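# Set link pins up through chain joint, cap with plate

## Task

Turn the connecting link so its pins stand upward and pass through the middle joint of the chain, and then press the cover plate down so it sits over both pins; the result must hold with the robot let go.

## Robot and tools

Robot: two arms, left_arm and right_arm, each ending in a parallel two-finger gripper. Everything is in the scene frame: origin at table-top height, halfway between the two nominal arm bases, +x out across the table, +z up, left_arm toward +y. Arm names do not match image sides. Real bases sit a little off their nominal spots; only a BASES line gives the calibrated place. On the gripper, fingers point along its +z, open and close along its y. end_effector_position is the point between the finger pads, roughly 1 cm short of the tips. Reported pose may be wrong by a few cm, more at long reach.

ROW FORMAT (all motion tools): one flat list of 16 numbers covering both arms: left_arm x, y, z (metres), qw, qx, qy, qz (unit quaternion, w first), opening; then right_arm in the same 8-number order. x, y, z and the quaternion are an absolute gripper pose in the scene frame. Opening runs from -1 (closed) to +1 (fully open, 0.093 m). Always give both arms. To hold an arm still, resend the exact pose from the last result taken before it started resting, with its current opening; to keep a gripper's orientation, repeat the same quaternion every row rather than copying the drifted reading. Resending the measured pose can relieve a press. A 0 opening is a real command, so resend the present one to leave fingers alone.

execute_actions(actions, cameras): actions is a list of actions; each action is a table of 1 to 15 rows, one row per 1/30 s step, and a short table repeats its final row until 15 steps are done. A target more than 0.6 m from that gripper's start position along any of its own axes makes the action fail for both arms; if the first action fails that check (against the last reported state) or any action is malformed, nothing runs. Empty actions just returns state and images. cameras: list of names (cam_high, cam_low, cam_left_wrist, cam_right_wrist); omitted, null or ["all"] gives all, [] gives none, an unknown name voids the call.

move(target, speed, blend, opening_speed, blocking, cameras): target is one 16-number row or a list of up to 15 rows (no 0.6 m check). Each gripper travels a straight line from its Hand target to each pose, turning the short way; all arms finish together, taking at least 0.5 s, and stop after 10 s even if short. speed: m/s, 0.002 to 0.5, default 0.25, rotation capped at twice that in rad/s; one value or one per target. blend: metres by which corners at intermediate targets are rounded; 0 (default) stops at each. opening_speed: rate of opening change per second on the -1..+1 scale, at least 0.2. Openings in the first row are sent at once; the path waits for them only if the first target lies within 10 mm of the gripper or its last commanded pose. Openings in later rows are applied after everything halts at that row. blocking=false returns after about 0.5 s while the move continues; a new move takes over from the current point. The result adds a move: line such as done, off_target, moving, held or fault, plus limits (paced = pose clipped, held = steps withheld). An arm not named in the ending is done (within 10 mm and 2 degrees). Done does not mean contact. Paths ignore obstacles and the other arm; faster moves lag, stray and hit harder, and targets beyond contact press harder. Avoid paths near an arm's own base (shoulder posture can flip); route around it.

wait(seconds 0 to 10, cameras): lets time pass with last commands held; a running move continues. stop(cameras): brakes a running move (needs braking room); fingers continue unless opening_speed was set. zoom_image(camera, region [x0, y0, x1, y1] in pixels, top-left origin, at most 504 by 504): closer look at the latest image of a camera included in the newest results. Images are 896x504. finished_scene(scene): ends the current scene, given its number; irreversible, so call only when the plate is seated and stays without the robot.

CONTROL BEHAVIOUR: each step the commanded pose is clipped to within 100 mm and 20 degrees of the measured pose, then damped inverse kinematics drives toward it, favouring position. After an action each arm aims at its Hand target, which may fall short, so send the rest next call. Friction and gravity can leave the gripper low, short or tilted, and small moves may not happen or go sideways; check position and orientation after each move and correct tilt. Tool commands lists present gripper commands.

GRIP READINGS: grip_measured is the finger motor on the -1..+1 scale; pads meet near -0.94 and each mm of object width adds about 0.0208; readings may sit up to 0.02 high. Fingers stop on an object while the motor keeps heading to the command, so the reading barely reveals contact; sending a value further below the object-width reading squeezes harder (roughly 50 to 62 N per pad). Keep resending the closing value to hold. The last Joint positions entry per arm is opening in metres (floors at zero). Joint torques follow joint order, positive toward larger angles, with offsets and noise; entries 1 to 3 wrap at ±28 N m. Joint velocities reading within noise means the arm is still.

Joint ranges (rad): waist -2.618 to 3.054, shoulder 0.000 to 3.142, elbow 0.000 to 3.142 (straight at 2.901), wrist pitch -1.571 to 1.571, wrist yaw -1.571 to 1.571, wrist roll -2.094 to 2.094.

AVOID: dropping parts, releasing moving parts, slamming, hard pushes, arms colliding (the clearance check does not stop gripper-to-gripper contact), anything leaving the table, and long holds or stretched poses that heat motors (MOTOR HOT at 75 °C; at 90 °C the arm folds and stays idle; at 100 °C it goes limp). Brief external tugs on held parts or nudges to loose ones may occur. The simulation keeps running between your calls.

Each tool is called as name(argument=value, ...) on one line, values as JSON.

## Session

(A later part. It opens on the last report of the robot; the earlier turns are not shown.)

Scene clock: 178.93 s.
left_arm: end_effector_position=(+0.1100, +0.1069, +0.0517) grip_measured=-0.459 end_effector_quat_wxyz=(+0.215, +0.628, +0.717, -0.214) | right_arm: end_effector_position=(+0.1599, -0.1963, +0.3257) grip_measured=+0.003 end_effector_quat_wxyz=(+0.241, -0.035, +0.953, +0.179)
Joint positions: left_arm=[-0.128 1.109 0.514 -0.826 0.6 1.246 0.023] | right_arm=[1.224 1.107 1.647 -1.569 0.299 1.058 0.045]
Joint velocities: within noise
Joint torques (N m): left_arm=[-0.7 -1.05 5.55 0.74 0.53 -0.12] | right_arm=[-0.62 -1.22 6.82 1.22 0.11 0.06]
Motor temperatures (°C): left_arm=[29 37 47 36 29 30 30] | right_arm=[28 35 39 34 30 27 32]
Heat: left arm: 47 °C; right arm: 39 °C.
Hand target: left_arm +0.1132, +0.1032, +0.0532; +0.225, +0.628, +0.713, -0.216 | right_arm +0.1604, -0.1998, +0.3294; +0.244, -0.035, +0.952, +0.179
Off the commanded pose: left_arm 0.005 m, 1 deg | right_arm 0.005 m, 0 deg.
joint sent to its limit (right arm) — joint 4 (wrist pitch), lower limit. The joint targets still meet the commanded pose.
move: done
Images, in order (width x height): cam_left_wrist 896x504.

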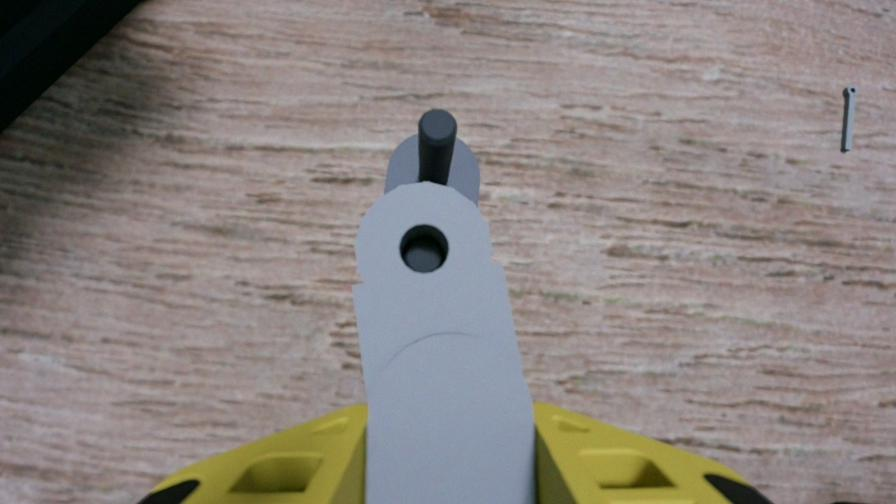

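move(target=[[0.1134, 0.1030,0.0440, 0.2254,0.6281,0.7127,-0.2162, -0.7,  0.1605,-0.1998,0.3294, 0.244,-0.035,0.952,0.179, 0.0],[0.1134, 0.1030,0.0370, 0.2254,0.6281,0.7127,-0.2162, -0.7,  0.1605,-0.1998,0.3294, 0.244,-0.035,0.952,0.179, 0.0]], speed=0.04)

zoom_image(camera="cam_left_wrist", region=[350, 60, 500, 290])

zoom_image(camera="cam_low", region=[540, 235, 600, 280])

Scene clock: 180.30 s.
left_arm: end_effector_position=(+0.1089, +0.1071, +0.0355) grip_measured=-0.459 end_effector_quat_wxyz=(+0.213, +0.627, +0.718, -0.215) | right_arm: end_effector_position=(+0.1599, -0.1963, +0.3257) grip_measured=+0.003 end_effector_quat_wxyz=(+0.241, -0.035, +0.953, +0.179)
Joint positions: left_arm=[-0.128 1.144 0.463 -0.745 0.6 1.246 0.023] | right_arm=[1.224 1.107 1.647 -1.569 0.299 1.058 0.045]
Joint velocities: within noise
Joint torques (N m): left_arm=[-0.68 -1.13 5.37 0.76 0.53 -0.11] | right_arm=[-0.61 -1.2 6.82 1.23 0.12 0.06]
Motor temperatures (°C): left_arm=[29 37 46 36 29 30 30] | right_arm=[28 35 39 34 30 27 32]
Heat: left arm: 46 °C; right arm: 39 °C.
Hand target: left_arm +0.1131, +0.1032, +0.0372; +0.225, +0.628, +0.713, -0.216 | right_arm +0.1604, -0.1998, +0.3294; +0.244, -0.035, +0.952, +0.179
Off the commanded pose: left_arm 0.006 m, 2 deg | right_arm 0.005 m, 0 deg.
joint sent to its limit (right arm) — joint 4 (wrist pitch), lower limit. The joint targets still meet the commanded pose.
move: done

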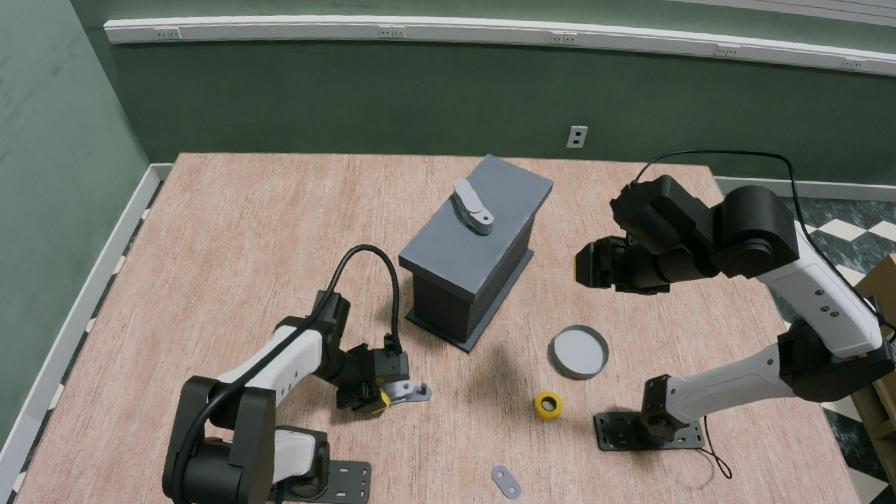

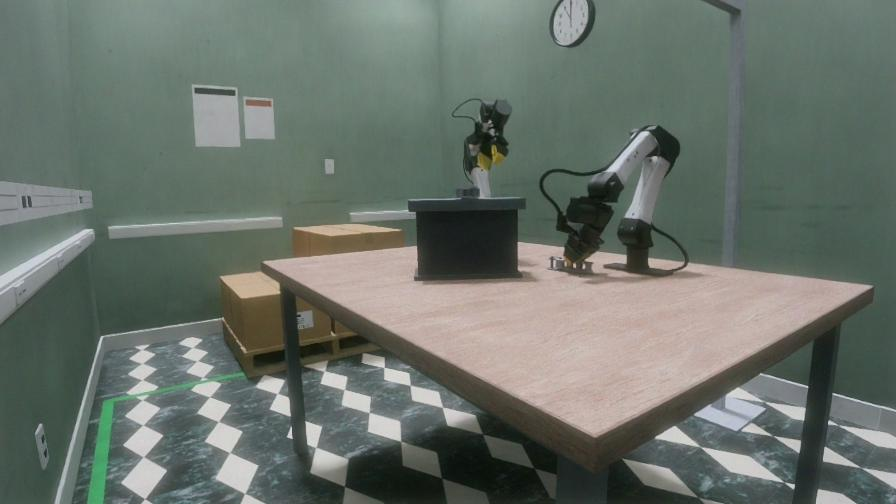

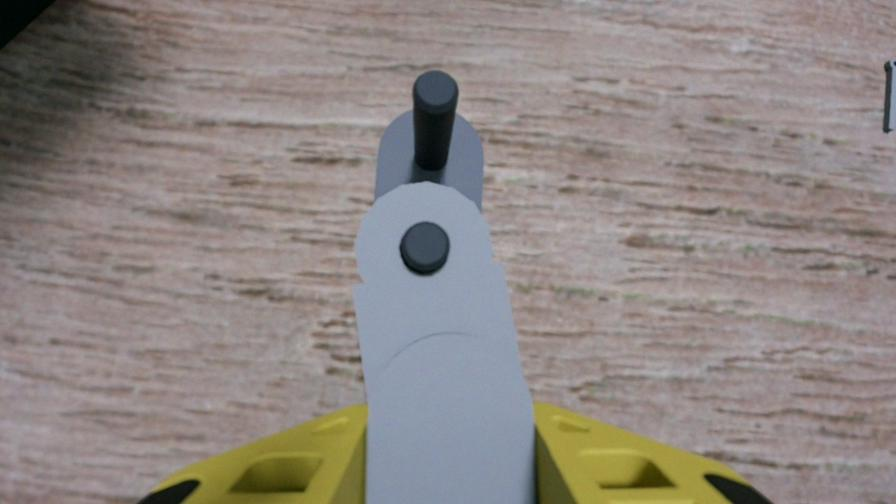

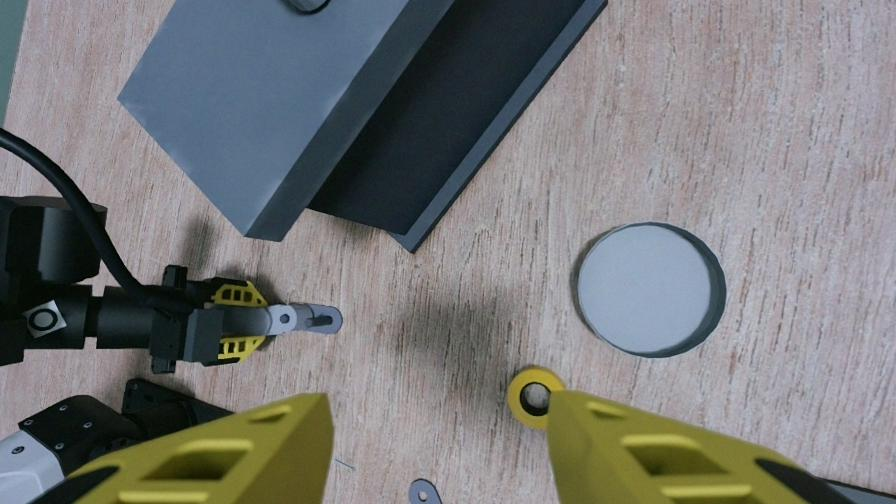

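Scaled by 2.191 from the camera's 896x504 image, which has a finer 1280x720 frame.

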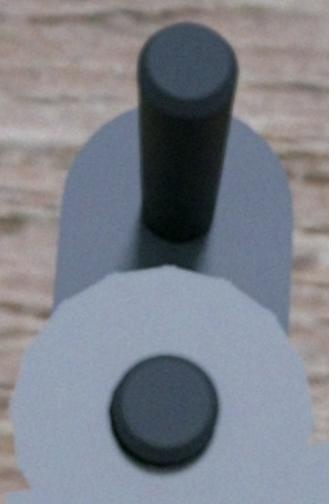

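Scaled by 8.400 from the camera's 896x504 image, which has a finer 1280x720 frame.

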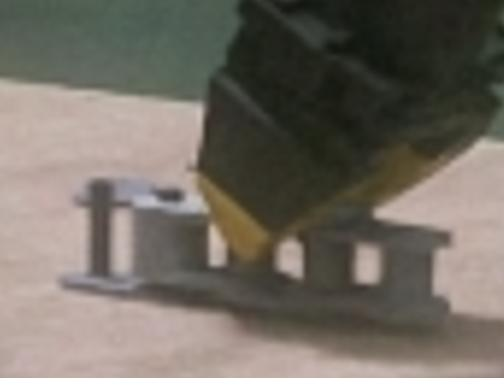

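move(target=[0.1137, 0.1030,0.0335, 0.2254,0.6281,0.7127,-0.2162, -0.7,  0.1605,-0.1998,0.3294, 0.244,-0.035,0.952,0.179, 0.0], speed=0.04)

zoom_image(camera="cam_left_wrist", region=[350, 60, 500, 290])

zoom_image(camera="cam_low", region=[540, 235, 600, 280])

Scene clock: 181.53 s.
left_arm: end_effector_position=(+0.1093, +0.1071, +0.0322) grip_measured=-0.459 end_effector_quat_wxyz=(+0.213, +0.627, +0.718, -0.215) | right_arm: end_effector_position=(+0.1599, -0.1963, +0.3257) grip_measured=+0.003 end_effector_quat_wxyz=(+0.241, -0.035, +0.953, +0.179)
Joint positions: left_arm=[-0.128 1.155 0.454 -0.725 0.6 1.246 0.023] | right_arm=[1.224 1.107 1.647 -1.569 0.299 1.058 0.045]
Joint velocities: within noise
Joint torques (N m): left_arm=[-0.66 -1.16 5.3 0.76 0.53 -0.11] | right_arm=[-0.62 -1.21 6.82 1.23 0.11 0.07]
Motor temperatures (°C): left_arm=[29 37 46 36 29 30 30] | right_arm=[28 35 39 34 30 27 32]
Heat: left arm: 46 °C; right arm: 39 °C.
Hand target: left_arm +0.1135, +0.1032, +0.0338; +0.225, +0.628, +0.713, -0.216 | right_arm +0.1604, -0.1998, +0.3294; +0.244, -0.035, +0.952, +0.179
Off the commanded pose: left_arm 0.006 m, 2 deg | right_arm 0.005 m, 0 deg.
joint sent to its limit (right arm) — joint 4 (wrist pitch), lower limit. The joint targets still meet the commanded pose.
move: done

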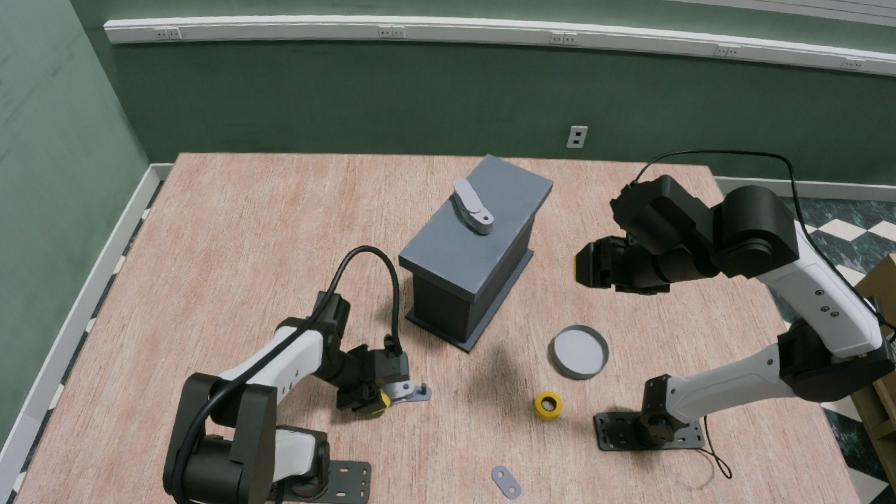

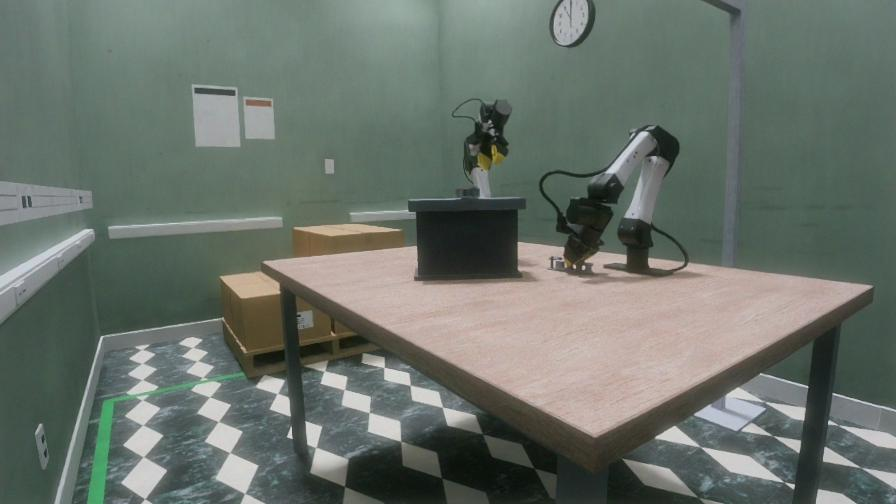

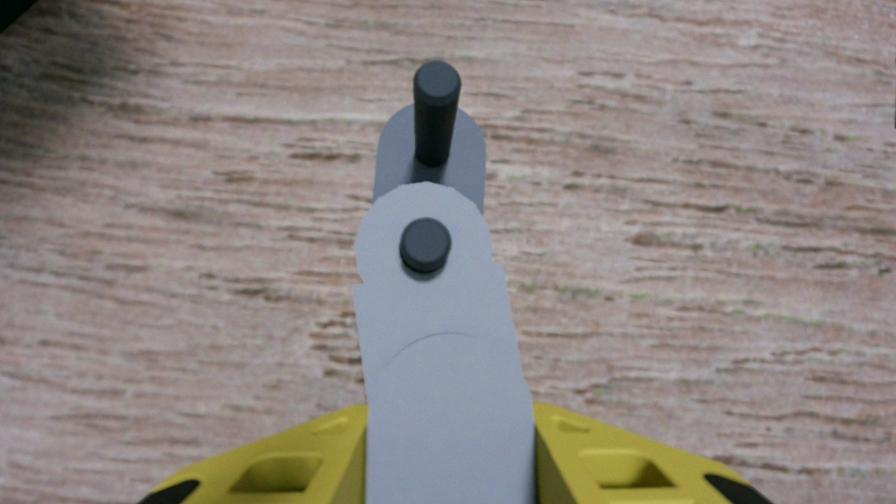

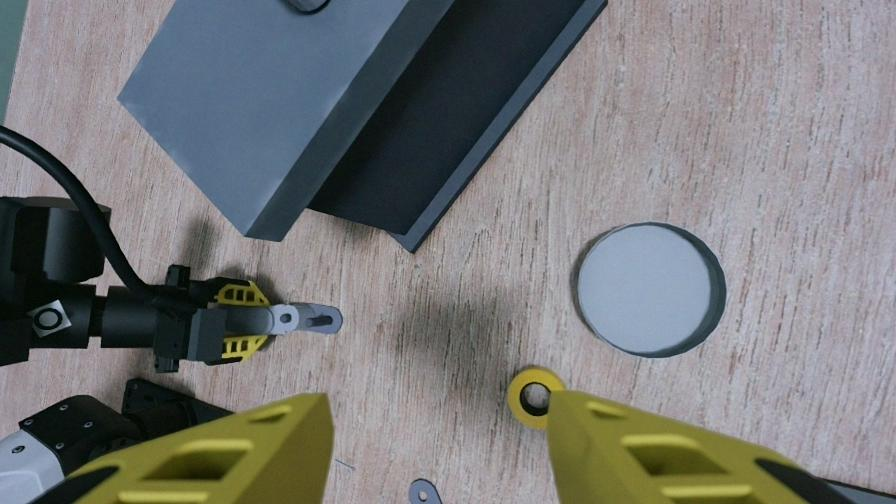

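Scaled by 2.191 from the camera's 896x504 image, which has a finer 1280x720 frame.

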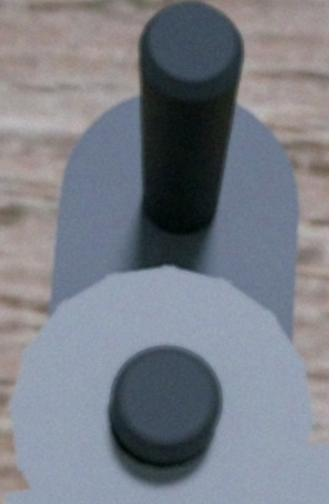

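Scaled by 8.400 from the camera's 896x504 image, which has a finer 1280x720 frame.

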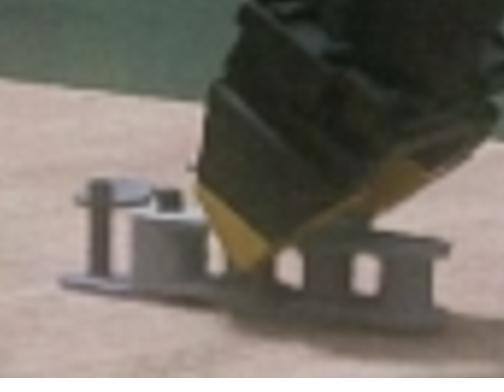

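move(target=[0.1140, 0.1030,0.0305, 0.2254,0.6281,0.7127,-0.2162, -0.7,  0.1605,-0.1998,0.3294, 0.244,-0.035,0.952,0.179, 0.0], speed=0.04)

zoom_image(camera="cam_left_wrist", region=[350, 30, 500, 290])

zoom_image(camera="cam_low", region=[540, 235, 600, 280])

Scene clock: 182.63 s.
left_arm: end_effector_position=(+0.1093, +0.1070, +0.0318) grip_measured=-0.459 end_effector_quat_wxyz=(+0.213, +0.627, +0.718, -0.215) | right_arm: end_effector_position=(+0.1599, -0.1963, +0.3257) grip_measured=+0.003 end_effector_quat_wxyz=(+0.241, -0.035, +0.953, +0.179)
Joint positions: left_arm=[-0.128 1.157 0.454 -0.723 0.6 1.246 0.023] | right_arm=[1.224 1.107 1.647 -1.569 0.299 1.058 0.045]
Joint velocities: within noise
Joint torques (N m): left_arm=[-0.59 -0.54 4.67 0.9 0.53 -0.1] | right_arm=[-0.62 -1.22 6.83 1.23 0.11 0.06]
Motor temperatures (°C): left_arm=[29 37 46 36 29 30 30] | right_arm=[28 35 39 34 30 27 32]
Heat: left arm: 46 °C; right arm: 39 °C.
Hand target: left_arm +0.1138, +0.1033, +0.0309; +0.225, +0.628, +0.713, -0.216 | right_arm +0.1604, -0.1998, +0.3294; +0.244, -0.035, +0.952, +0.179
Off the commanded pose: left_arm 0.006 m, 2 deg | right_arm 0.005 m, 0 deg.
joint sent to its limit (right arm) — joint 4 (wrist pitch), lower limit. The joint targets still meet the commanded pose.
move: done

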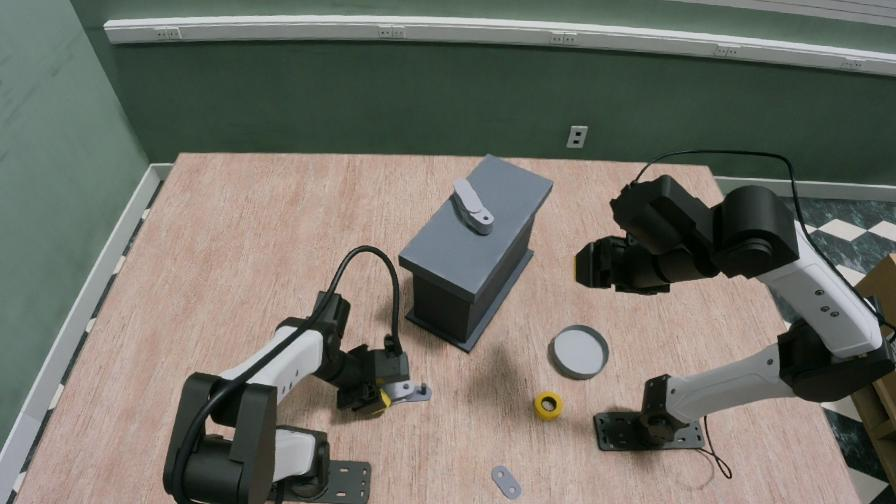

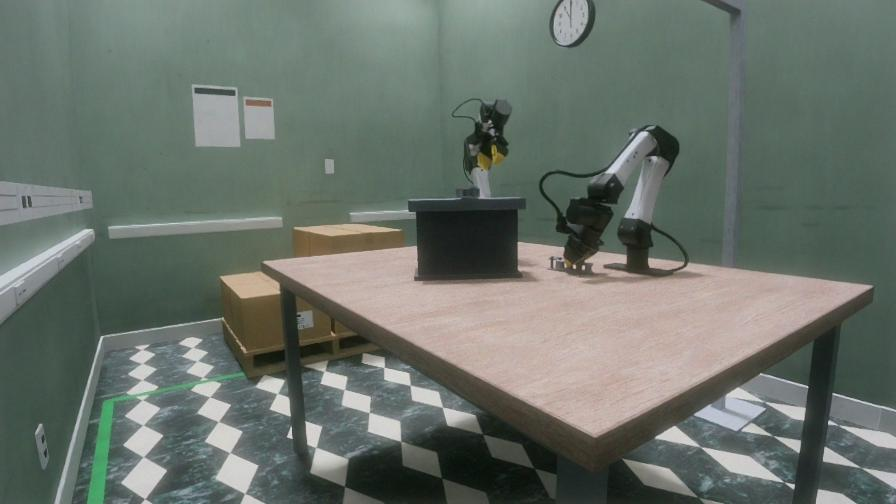

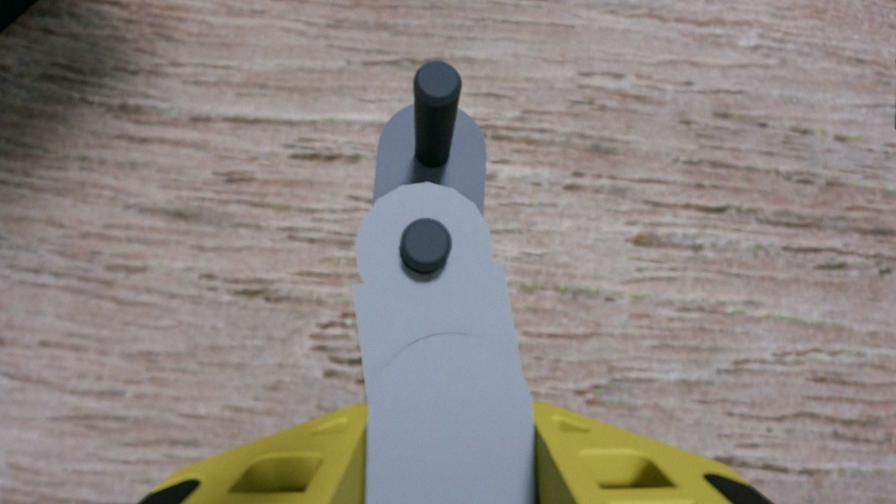

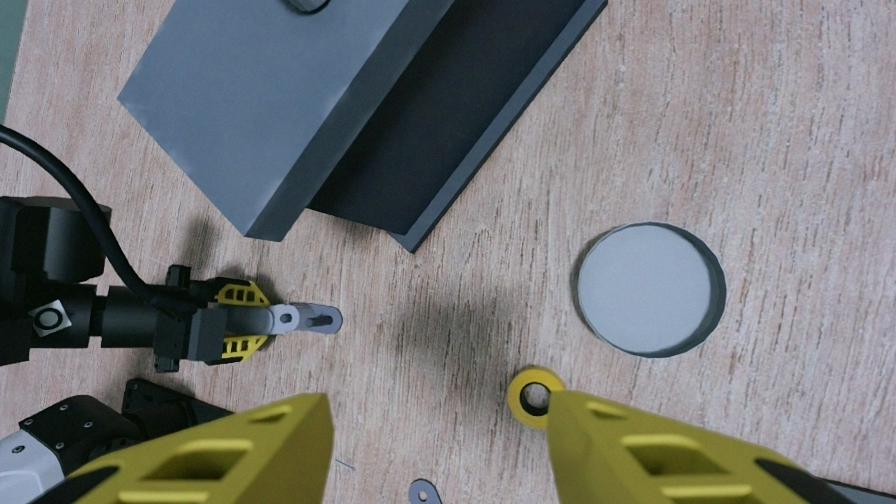

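Scaled by 1.938 from the camera's 896x504 image, which has a finer 1280x720 frame.

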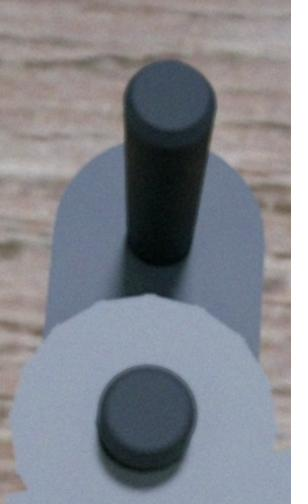

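Scaled by 8.400 from the camera's 896x504 image, which has a finer 1280x720 frame.

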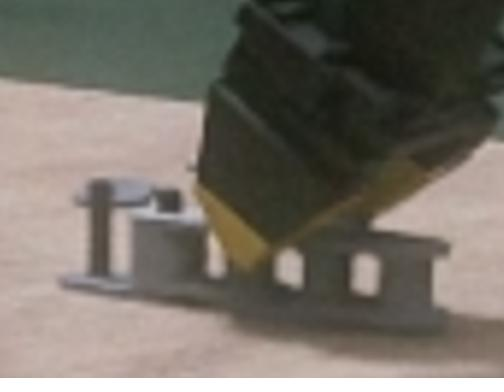

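move(target=[[0.1138, 0.1032,0.0330, 0.2254,0.6281,0.7127,-0.2162, -0.7,  0.1605,-0.1998,0.3294, 0.244,-0.035,0.952,0.179, 0.0],[0.1138, 0.1032,0.0330, 0.2254,0.6281,0.7127,-0.2162, -0.2,  0.1605,-0.1998,0.3294, 0.244,-0.035,0.952,0.179, 0.0]], speed=0.04, opening_speed=0.5)

zoom_image(camera="cam_low", region=[540, 235, 600, 280])

Scene clock: 184.97 s.
left_arm: end_effector_position=(+0.1121, +0.1060, +0.0326) grip_measured=-0.202 end_effector_quat_wxyz=(+0.220, +0.628, +0.715, -0.213) | right_arm: end_effector_position=(+0.1599, -0.1963, +0.3257) grip_measured=+0.003 end_effector_quat_wxyz=(+0.241, -0.035, +0.953, +0.179)
Joint positions: left_arm=[-0.128 1.157 0.454 -0.709 0.604 1.246 0.036] | right_arm=[1.224 1.107 1.647 -1.569 0.299 1.058 0.045]
Joint velocities: within noise
Joint torques (N m): left_arm=[-0.64 -1.14 5.23 0.69 0.5 -0.1] | right_arm=[-0.61 -1.2 6.82 1.22 0.11 0.06]
Motor temperatures (°C): left_arm=[29 37 46 36 29 30 30] | right_arm=[28 34 39 34 30 27 32]
Heat: left arm: 46 °C; right arm: 39 °C.
Hand target: left_arm +0.1138, +0.1033, +0.0331; +0.225, +0.628, +0.713, -0.216 | right_arm +0.1604, -0.1998, +0.3294; +0.244, -0.035, +0.952, +0.179
Off the commanded pose: left_arm 0.003 m, 1 deg | right_arm 0.005 m, 0 deg.
joint sent to its limit (right arm) — joint 4 (wrist pitch), lower limit. The joint targets still meet the commanded pose.
move: done

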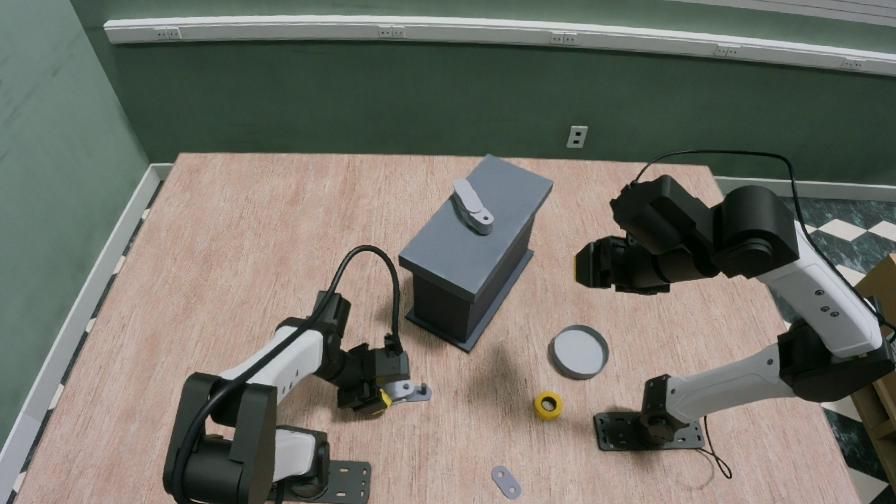

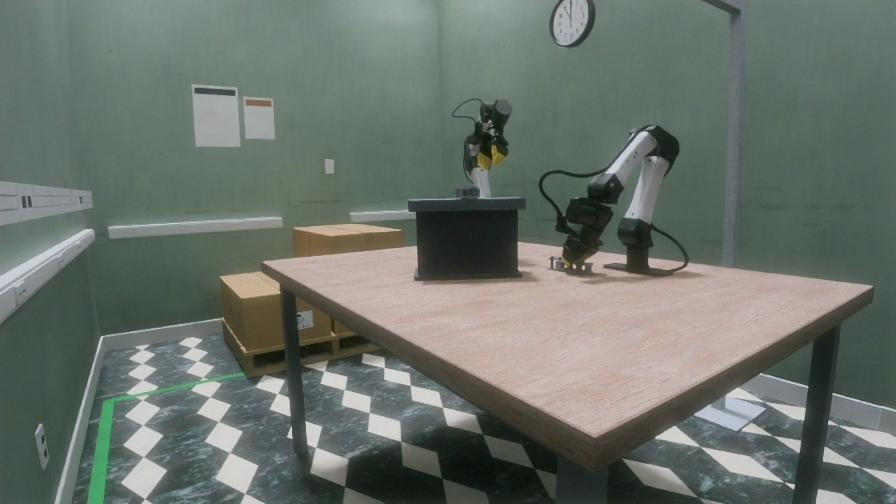

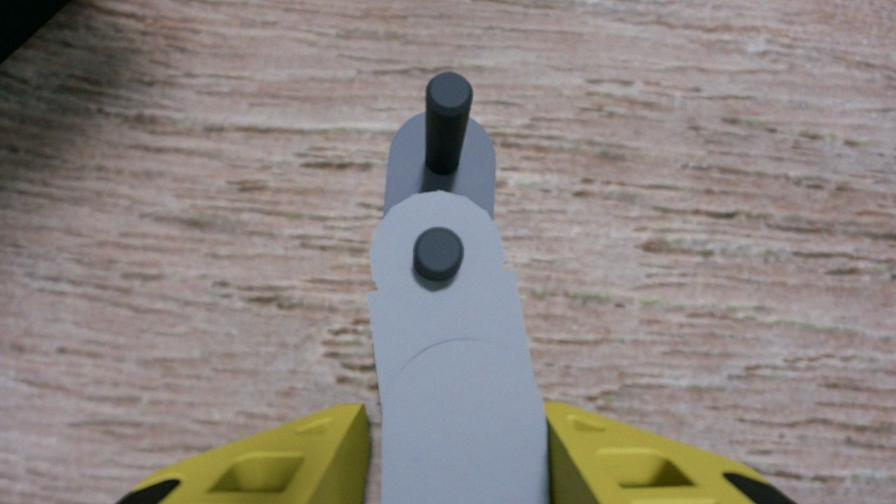

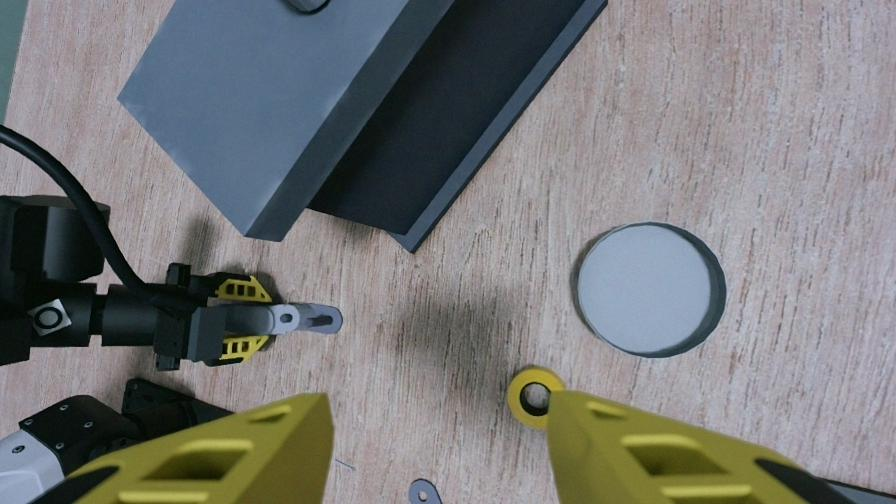

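Scaled by 8.400 from the camera's 896x504 image, which has a finer 1280x720 frame.

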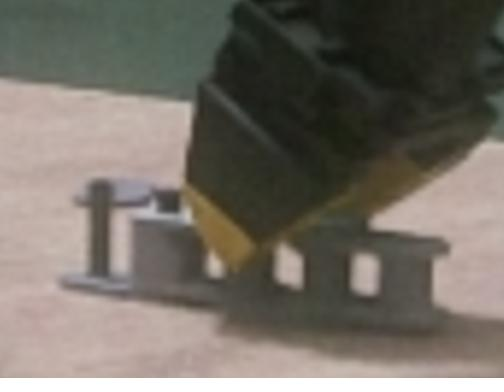

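move(target=[[0.1135, 0.1032,0.0332, 0.2254,0.6281,0.7127,-0.2162, 0.05,  0.1605,-0.1998,0.3294, 0.244,-0.035,0.952,0.179, 0.0],[0.1120, 0.1050,0.110, 0.2254,0.6281,0.7127,-0.2162, 0.05,  0.1605,-0.1998,0.3294, 0.244,-0.035,0.952,0.179, 0.0]], speed=0.08, opening_speed=0.6)

zoom_image(camera="cam_low", region=[540, 235, 600, 280])

Scene clock: 187.87 s.
left_arm: end_effector_position=(+0.1118, +0.1056, +0.1033) grip_measured=+0.048 end_effector_quat_wxyz=(+0.219, +0.628, +0.715, -0.215) | right_arm: end_effector_position=(+0.1599, -0.1963, +0.3257) grip_measured=+0.003 end_effector_quat_wxyz=(+0.241, -0.035, +0.953, +0.179)
Joint positions: left_arm=[-0.128 1.054 0.695 -1.056 0.607 1.246 0.048] | right_arm=[1.224 1.107 1.647 -1.569 0.299 1.058 0.045]
Joint velocities: within noise
Joint torques (N m): left_arm=[0.13 -2.18 7.28 0.38 0.48 0.01] | right_arm=[-0.64 -1.22 6.8 1.23 0.12 0.06]
Motor temperatures (°C): left_arm=[29 37 46 36 29 30 30] | right_arm=[28 34 39 34 30 27 32]
Heat: left arm: 46 °C; right arm: 39 °C.
Hand target: left_arm +0.1121, +0.1049, +0.1099; +0.225, +0.628, +0.713, -0.216 | right_arm +0.1604, -0.1998, +0.3294; +0.244, -0.035, +0.952, +0.179
Off the commanded pose: left_arm 0.007 m, 1 deg | right_arm 0.005 m, 0 deg.
joint sent to its limit (right arm) — joint 4 (wrist pitch), lower limit. The joint targets still meet the commanded pose.
move: done

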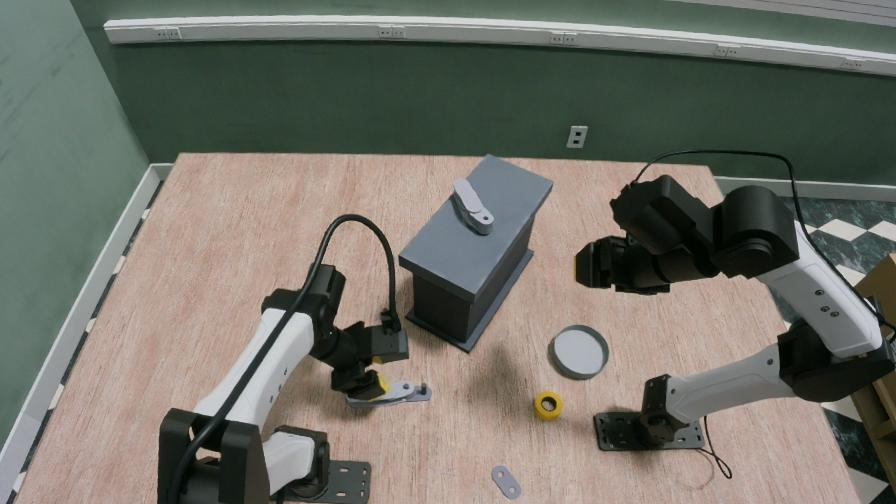

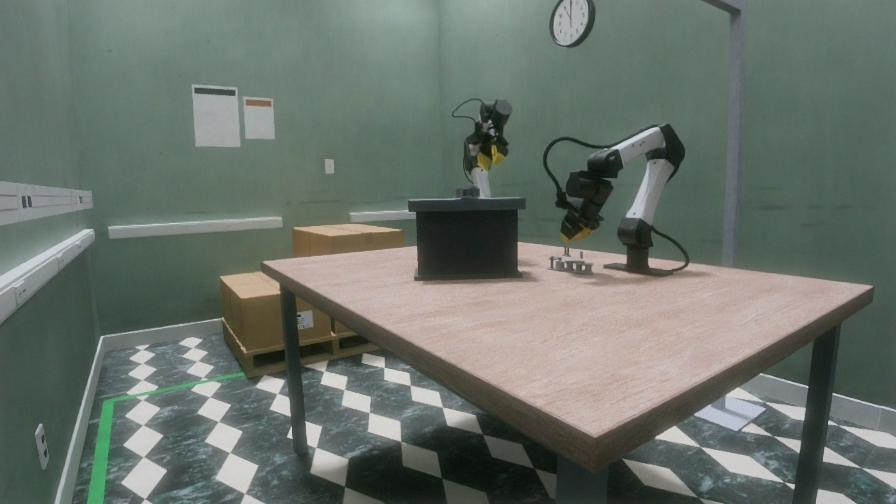

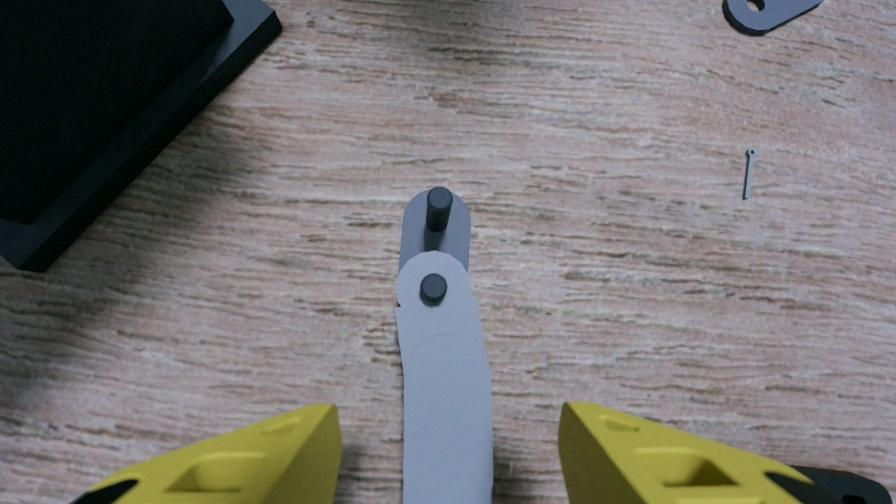

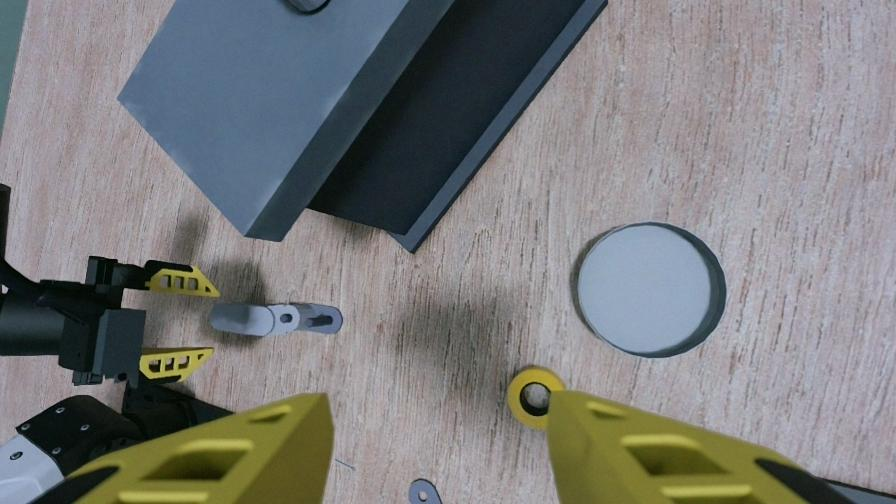

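Scaled by 8.400 from the camera's 896x504 image, which has a finer 1280x720 frame.

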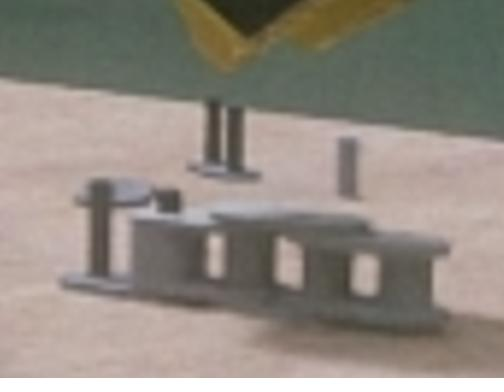

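move(target=[[0.16, 0.14,0.25, 0.366,0.4532,0.7849,-0.2113, 0.05,  0.20,-0.16,0.37, 0.319,-0.337,0.877,0.1226, 0.0],[0.22, 0.23,0.31, 0.483,-0.2241,0.8365,0.1294, 0.05,  0.27,-0.12,0.37, 0.319,-0.337,0.877,0.1226, 0.0]], speed=0.2, blend=0.03)

Scene clock: 198.10 s.
left_arm: end_effector_position=(+0.2209, +0.2297, +0.3068) grip_measured=+0.048 end_effector_quat_wxyz=(+0.484, -0.221, +0.837, +0.126) | right_arm: end_effector_position=(+0.2663, -0.1228, +0.3674) grip_measured=+0.003 end_effector_quat_wxyz=(+0.317, -0.336, +0.879, +0.120)
Joint positions: left_arm=[-0.435 0.991 1.199 -1 -0.792 -0.627 0.048] | right_arm=[0.893 1.495 2.037 -1.429 0.101 0.119 0.045]
Joint velocities: within noise
Joint torques (N m): left_arm=[-0.69 -0.27 7.73 1.35 -0.51 -0.24] | right_arm=[-0.64 -3.84 7.35 1.63 -0.12 0.07]
Motor temperatures (°C): left_arm=[29 36 47 36 29 30 29] | right_arm=[28 34 39 35 29 27 32]
Heat: left arm: 47 °C; right arm: 39 °C.
Hand target: left_arm +0.2200, +0.2300, +0.3101; +0.483, -0.224, +0.836, +0.129 | right_arm +0.2700, -0.1201, +0.3700; +0.319, -0.337, +0.877, +0.123
Off the commanded pose: left_arm 0.003 m, 1 deg | right_arm 0.005 m, 1 deg.
move: done

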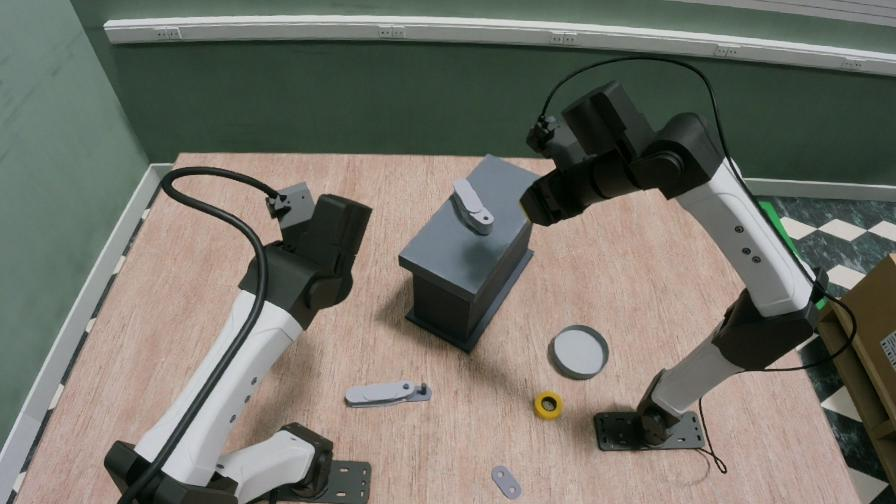

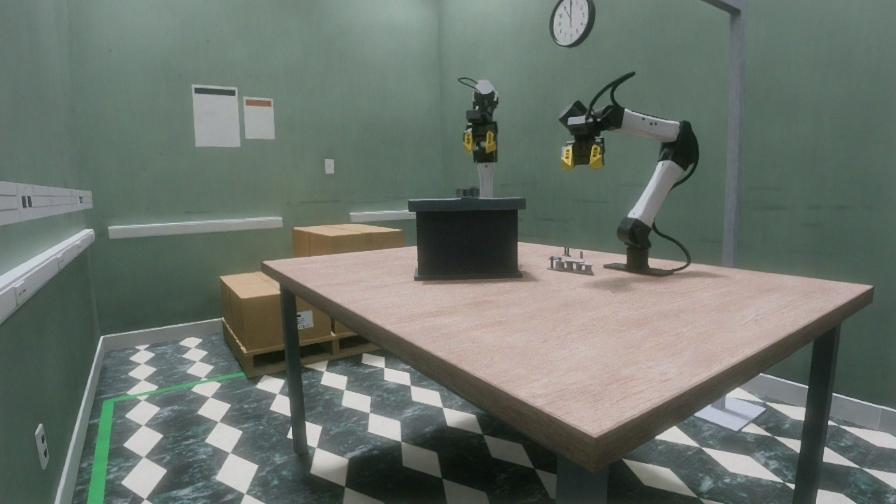

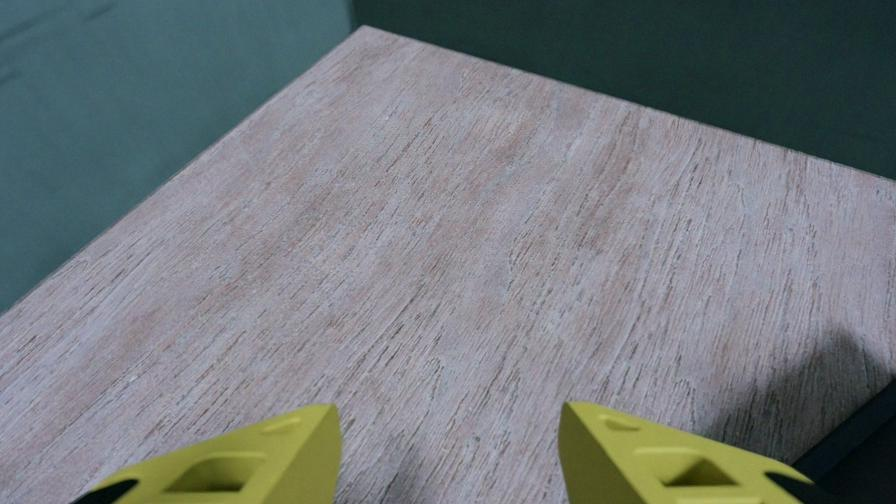

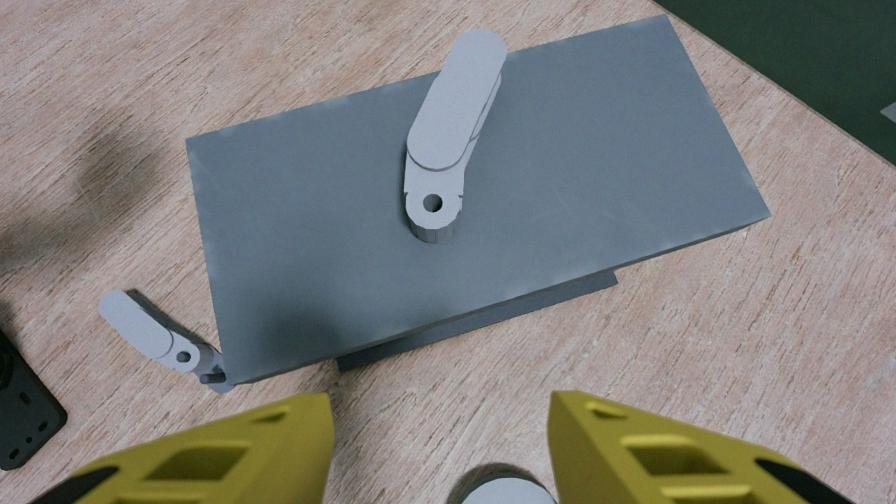

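zoom_image(camera="cam_right_wrist", region=[370, 10, 550, 260])

zoom_image(camera="cam_right_wrist", region=[80, 270, 260, 410])

Scaled by 2.016 from the camera's 896x504 image, which has a finer 1280x720 frame.

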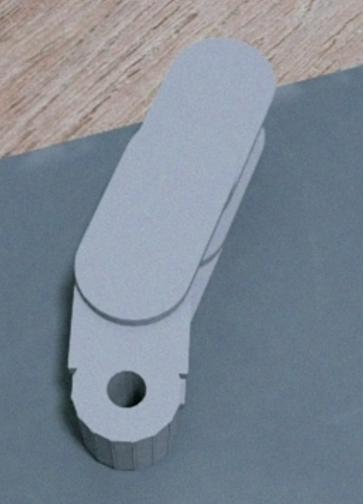

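Scaled by 2.800 from the camera's 896x504 image, which has a finer 1280x720 frame.

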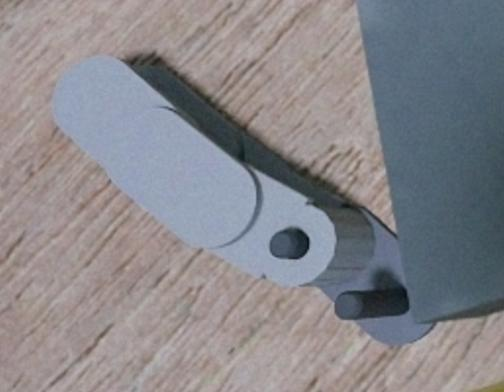

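zoom_image(camera="cam_right_wrist", region=[400, 15, 520, 130])

zoom_image(camera="cam_high", region=[430, 160, 520, 250])

Scaled by 4.200 from the camera's 896x504 image, which has a finer 1280x720 frame.

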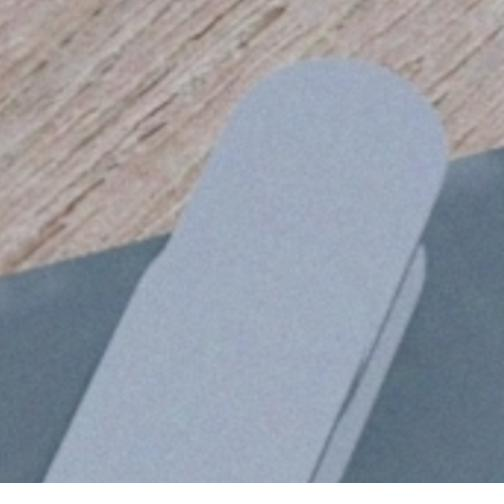

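Scaled by 5.600 from the camera's 896x504 image, which has a finer 1280x720 frame.

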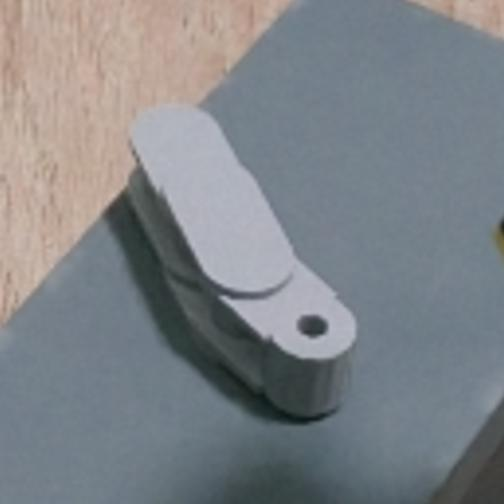

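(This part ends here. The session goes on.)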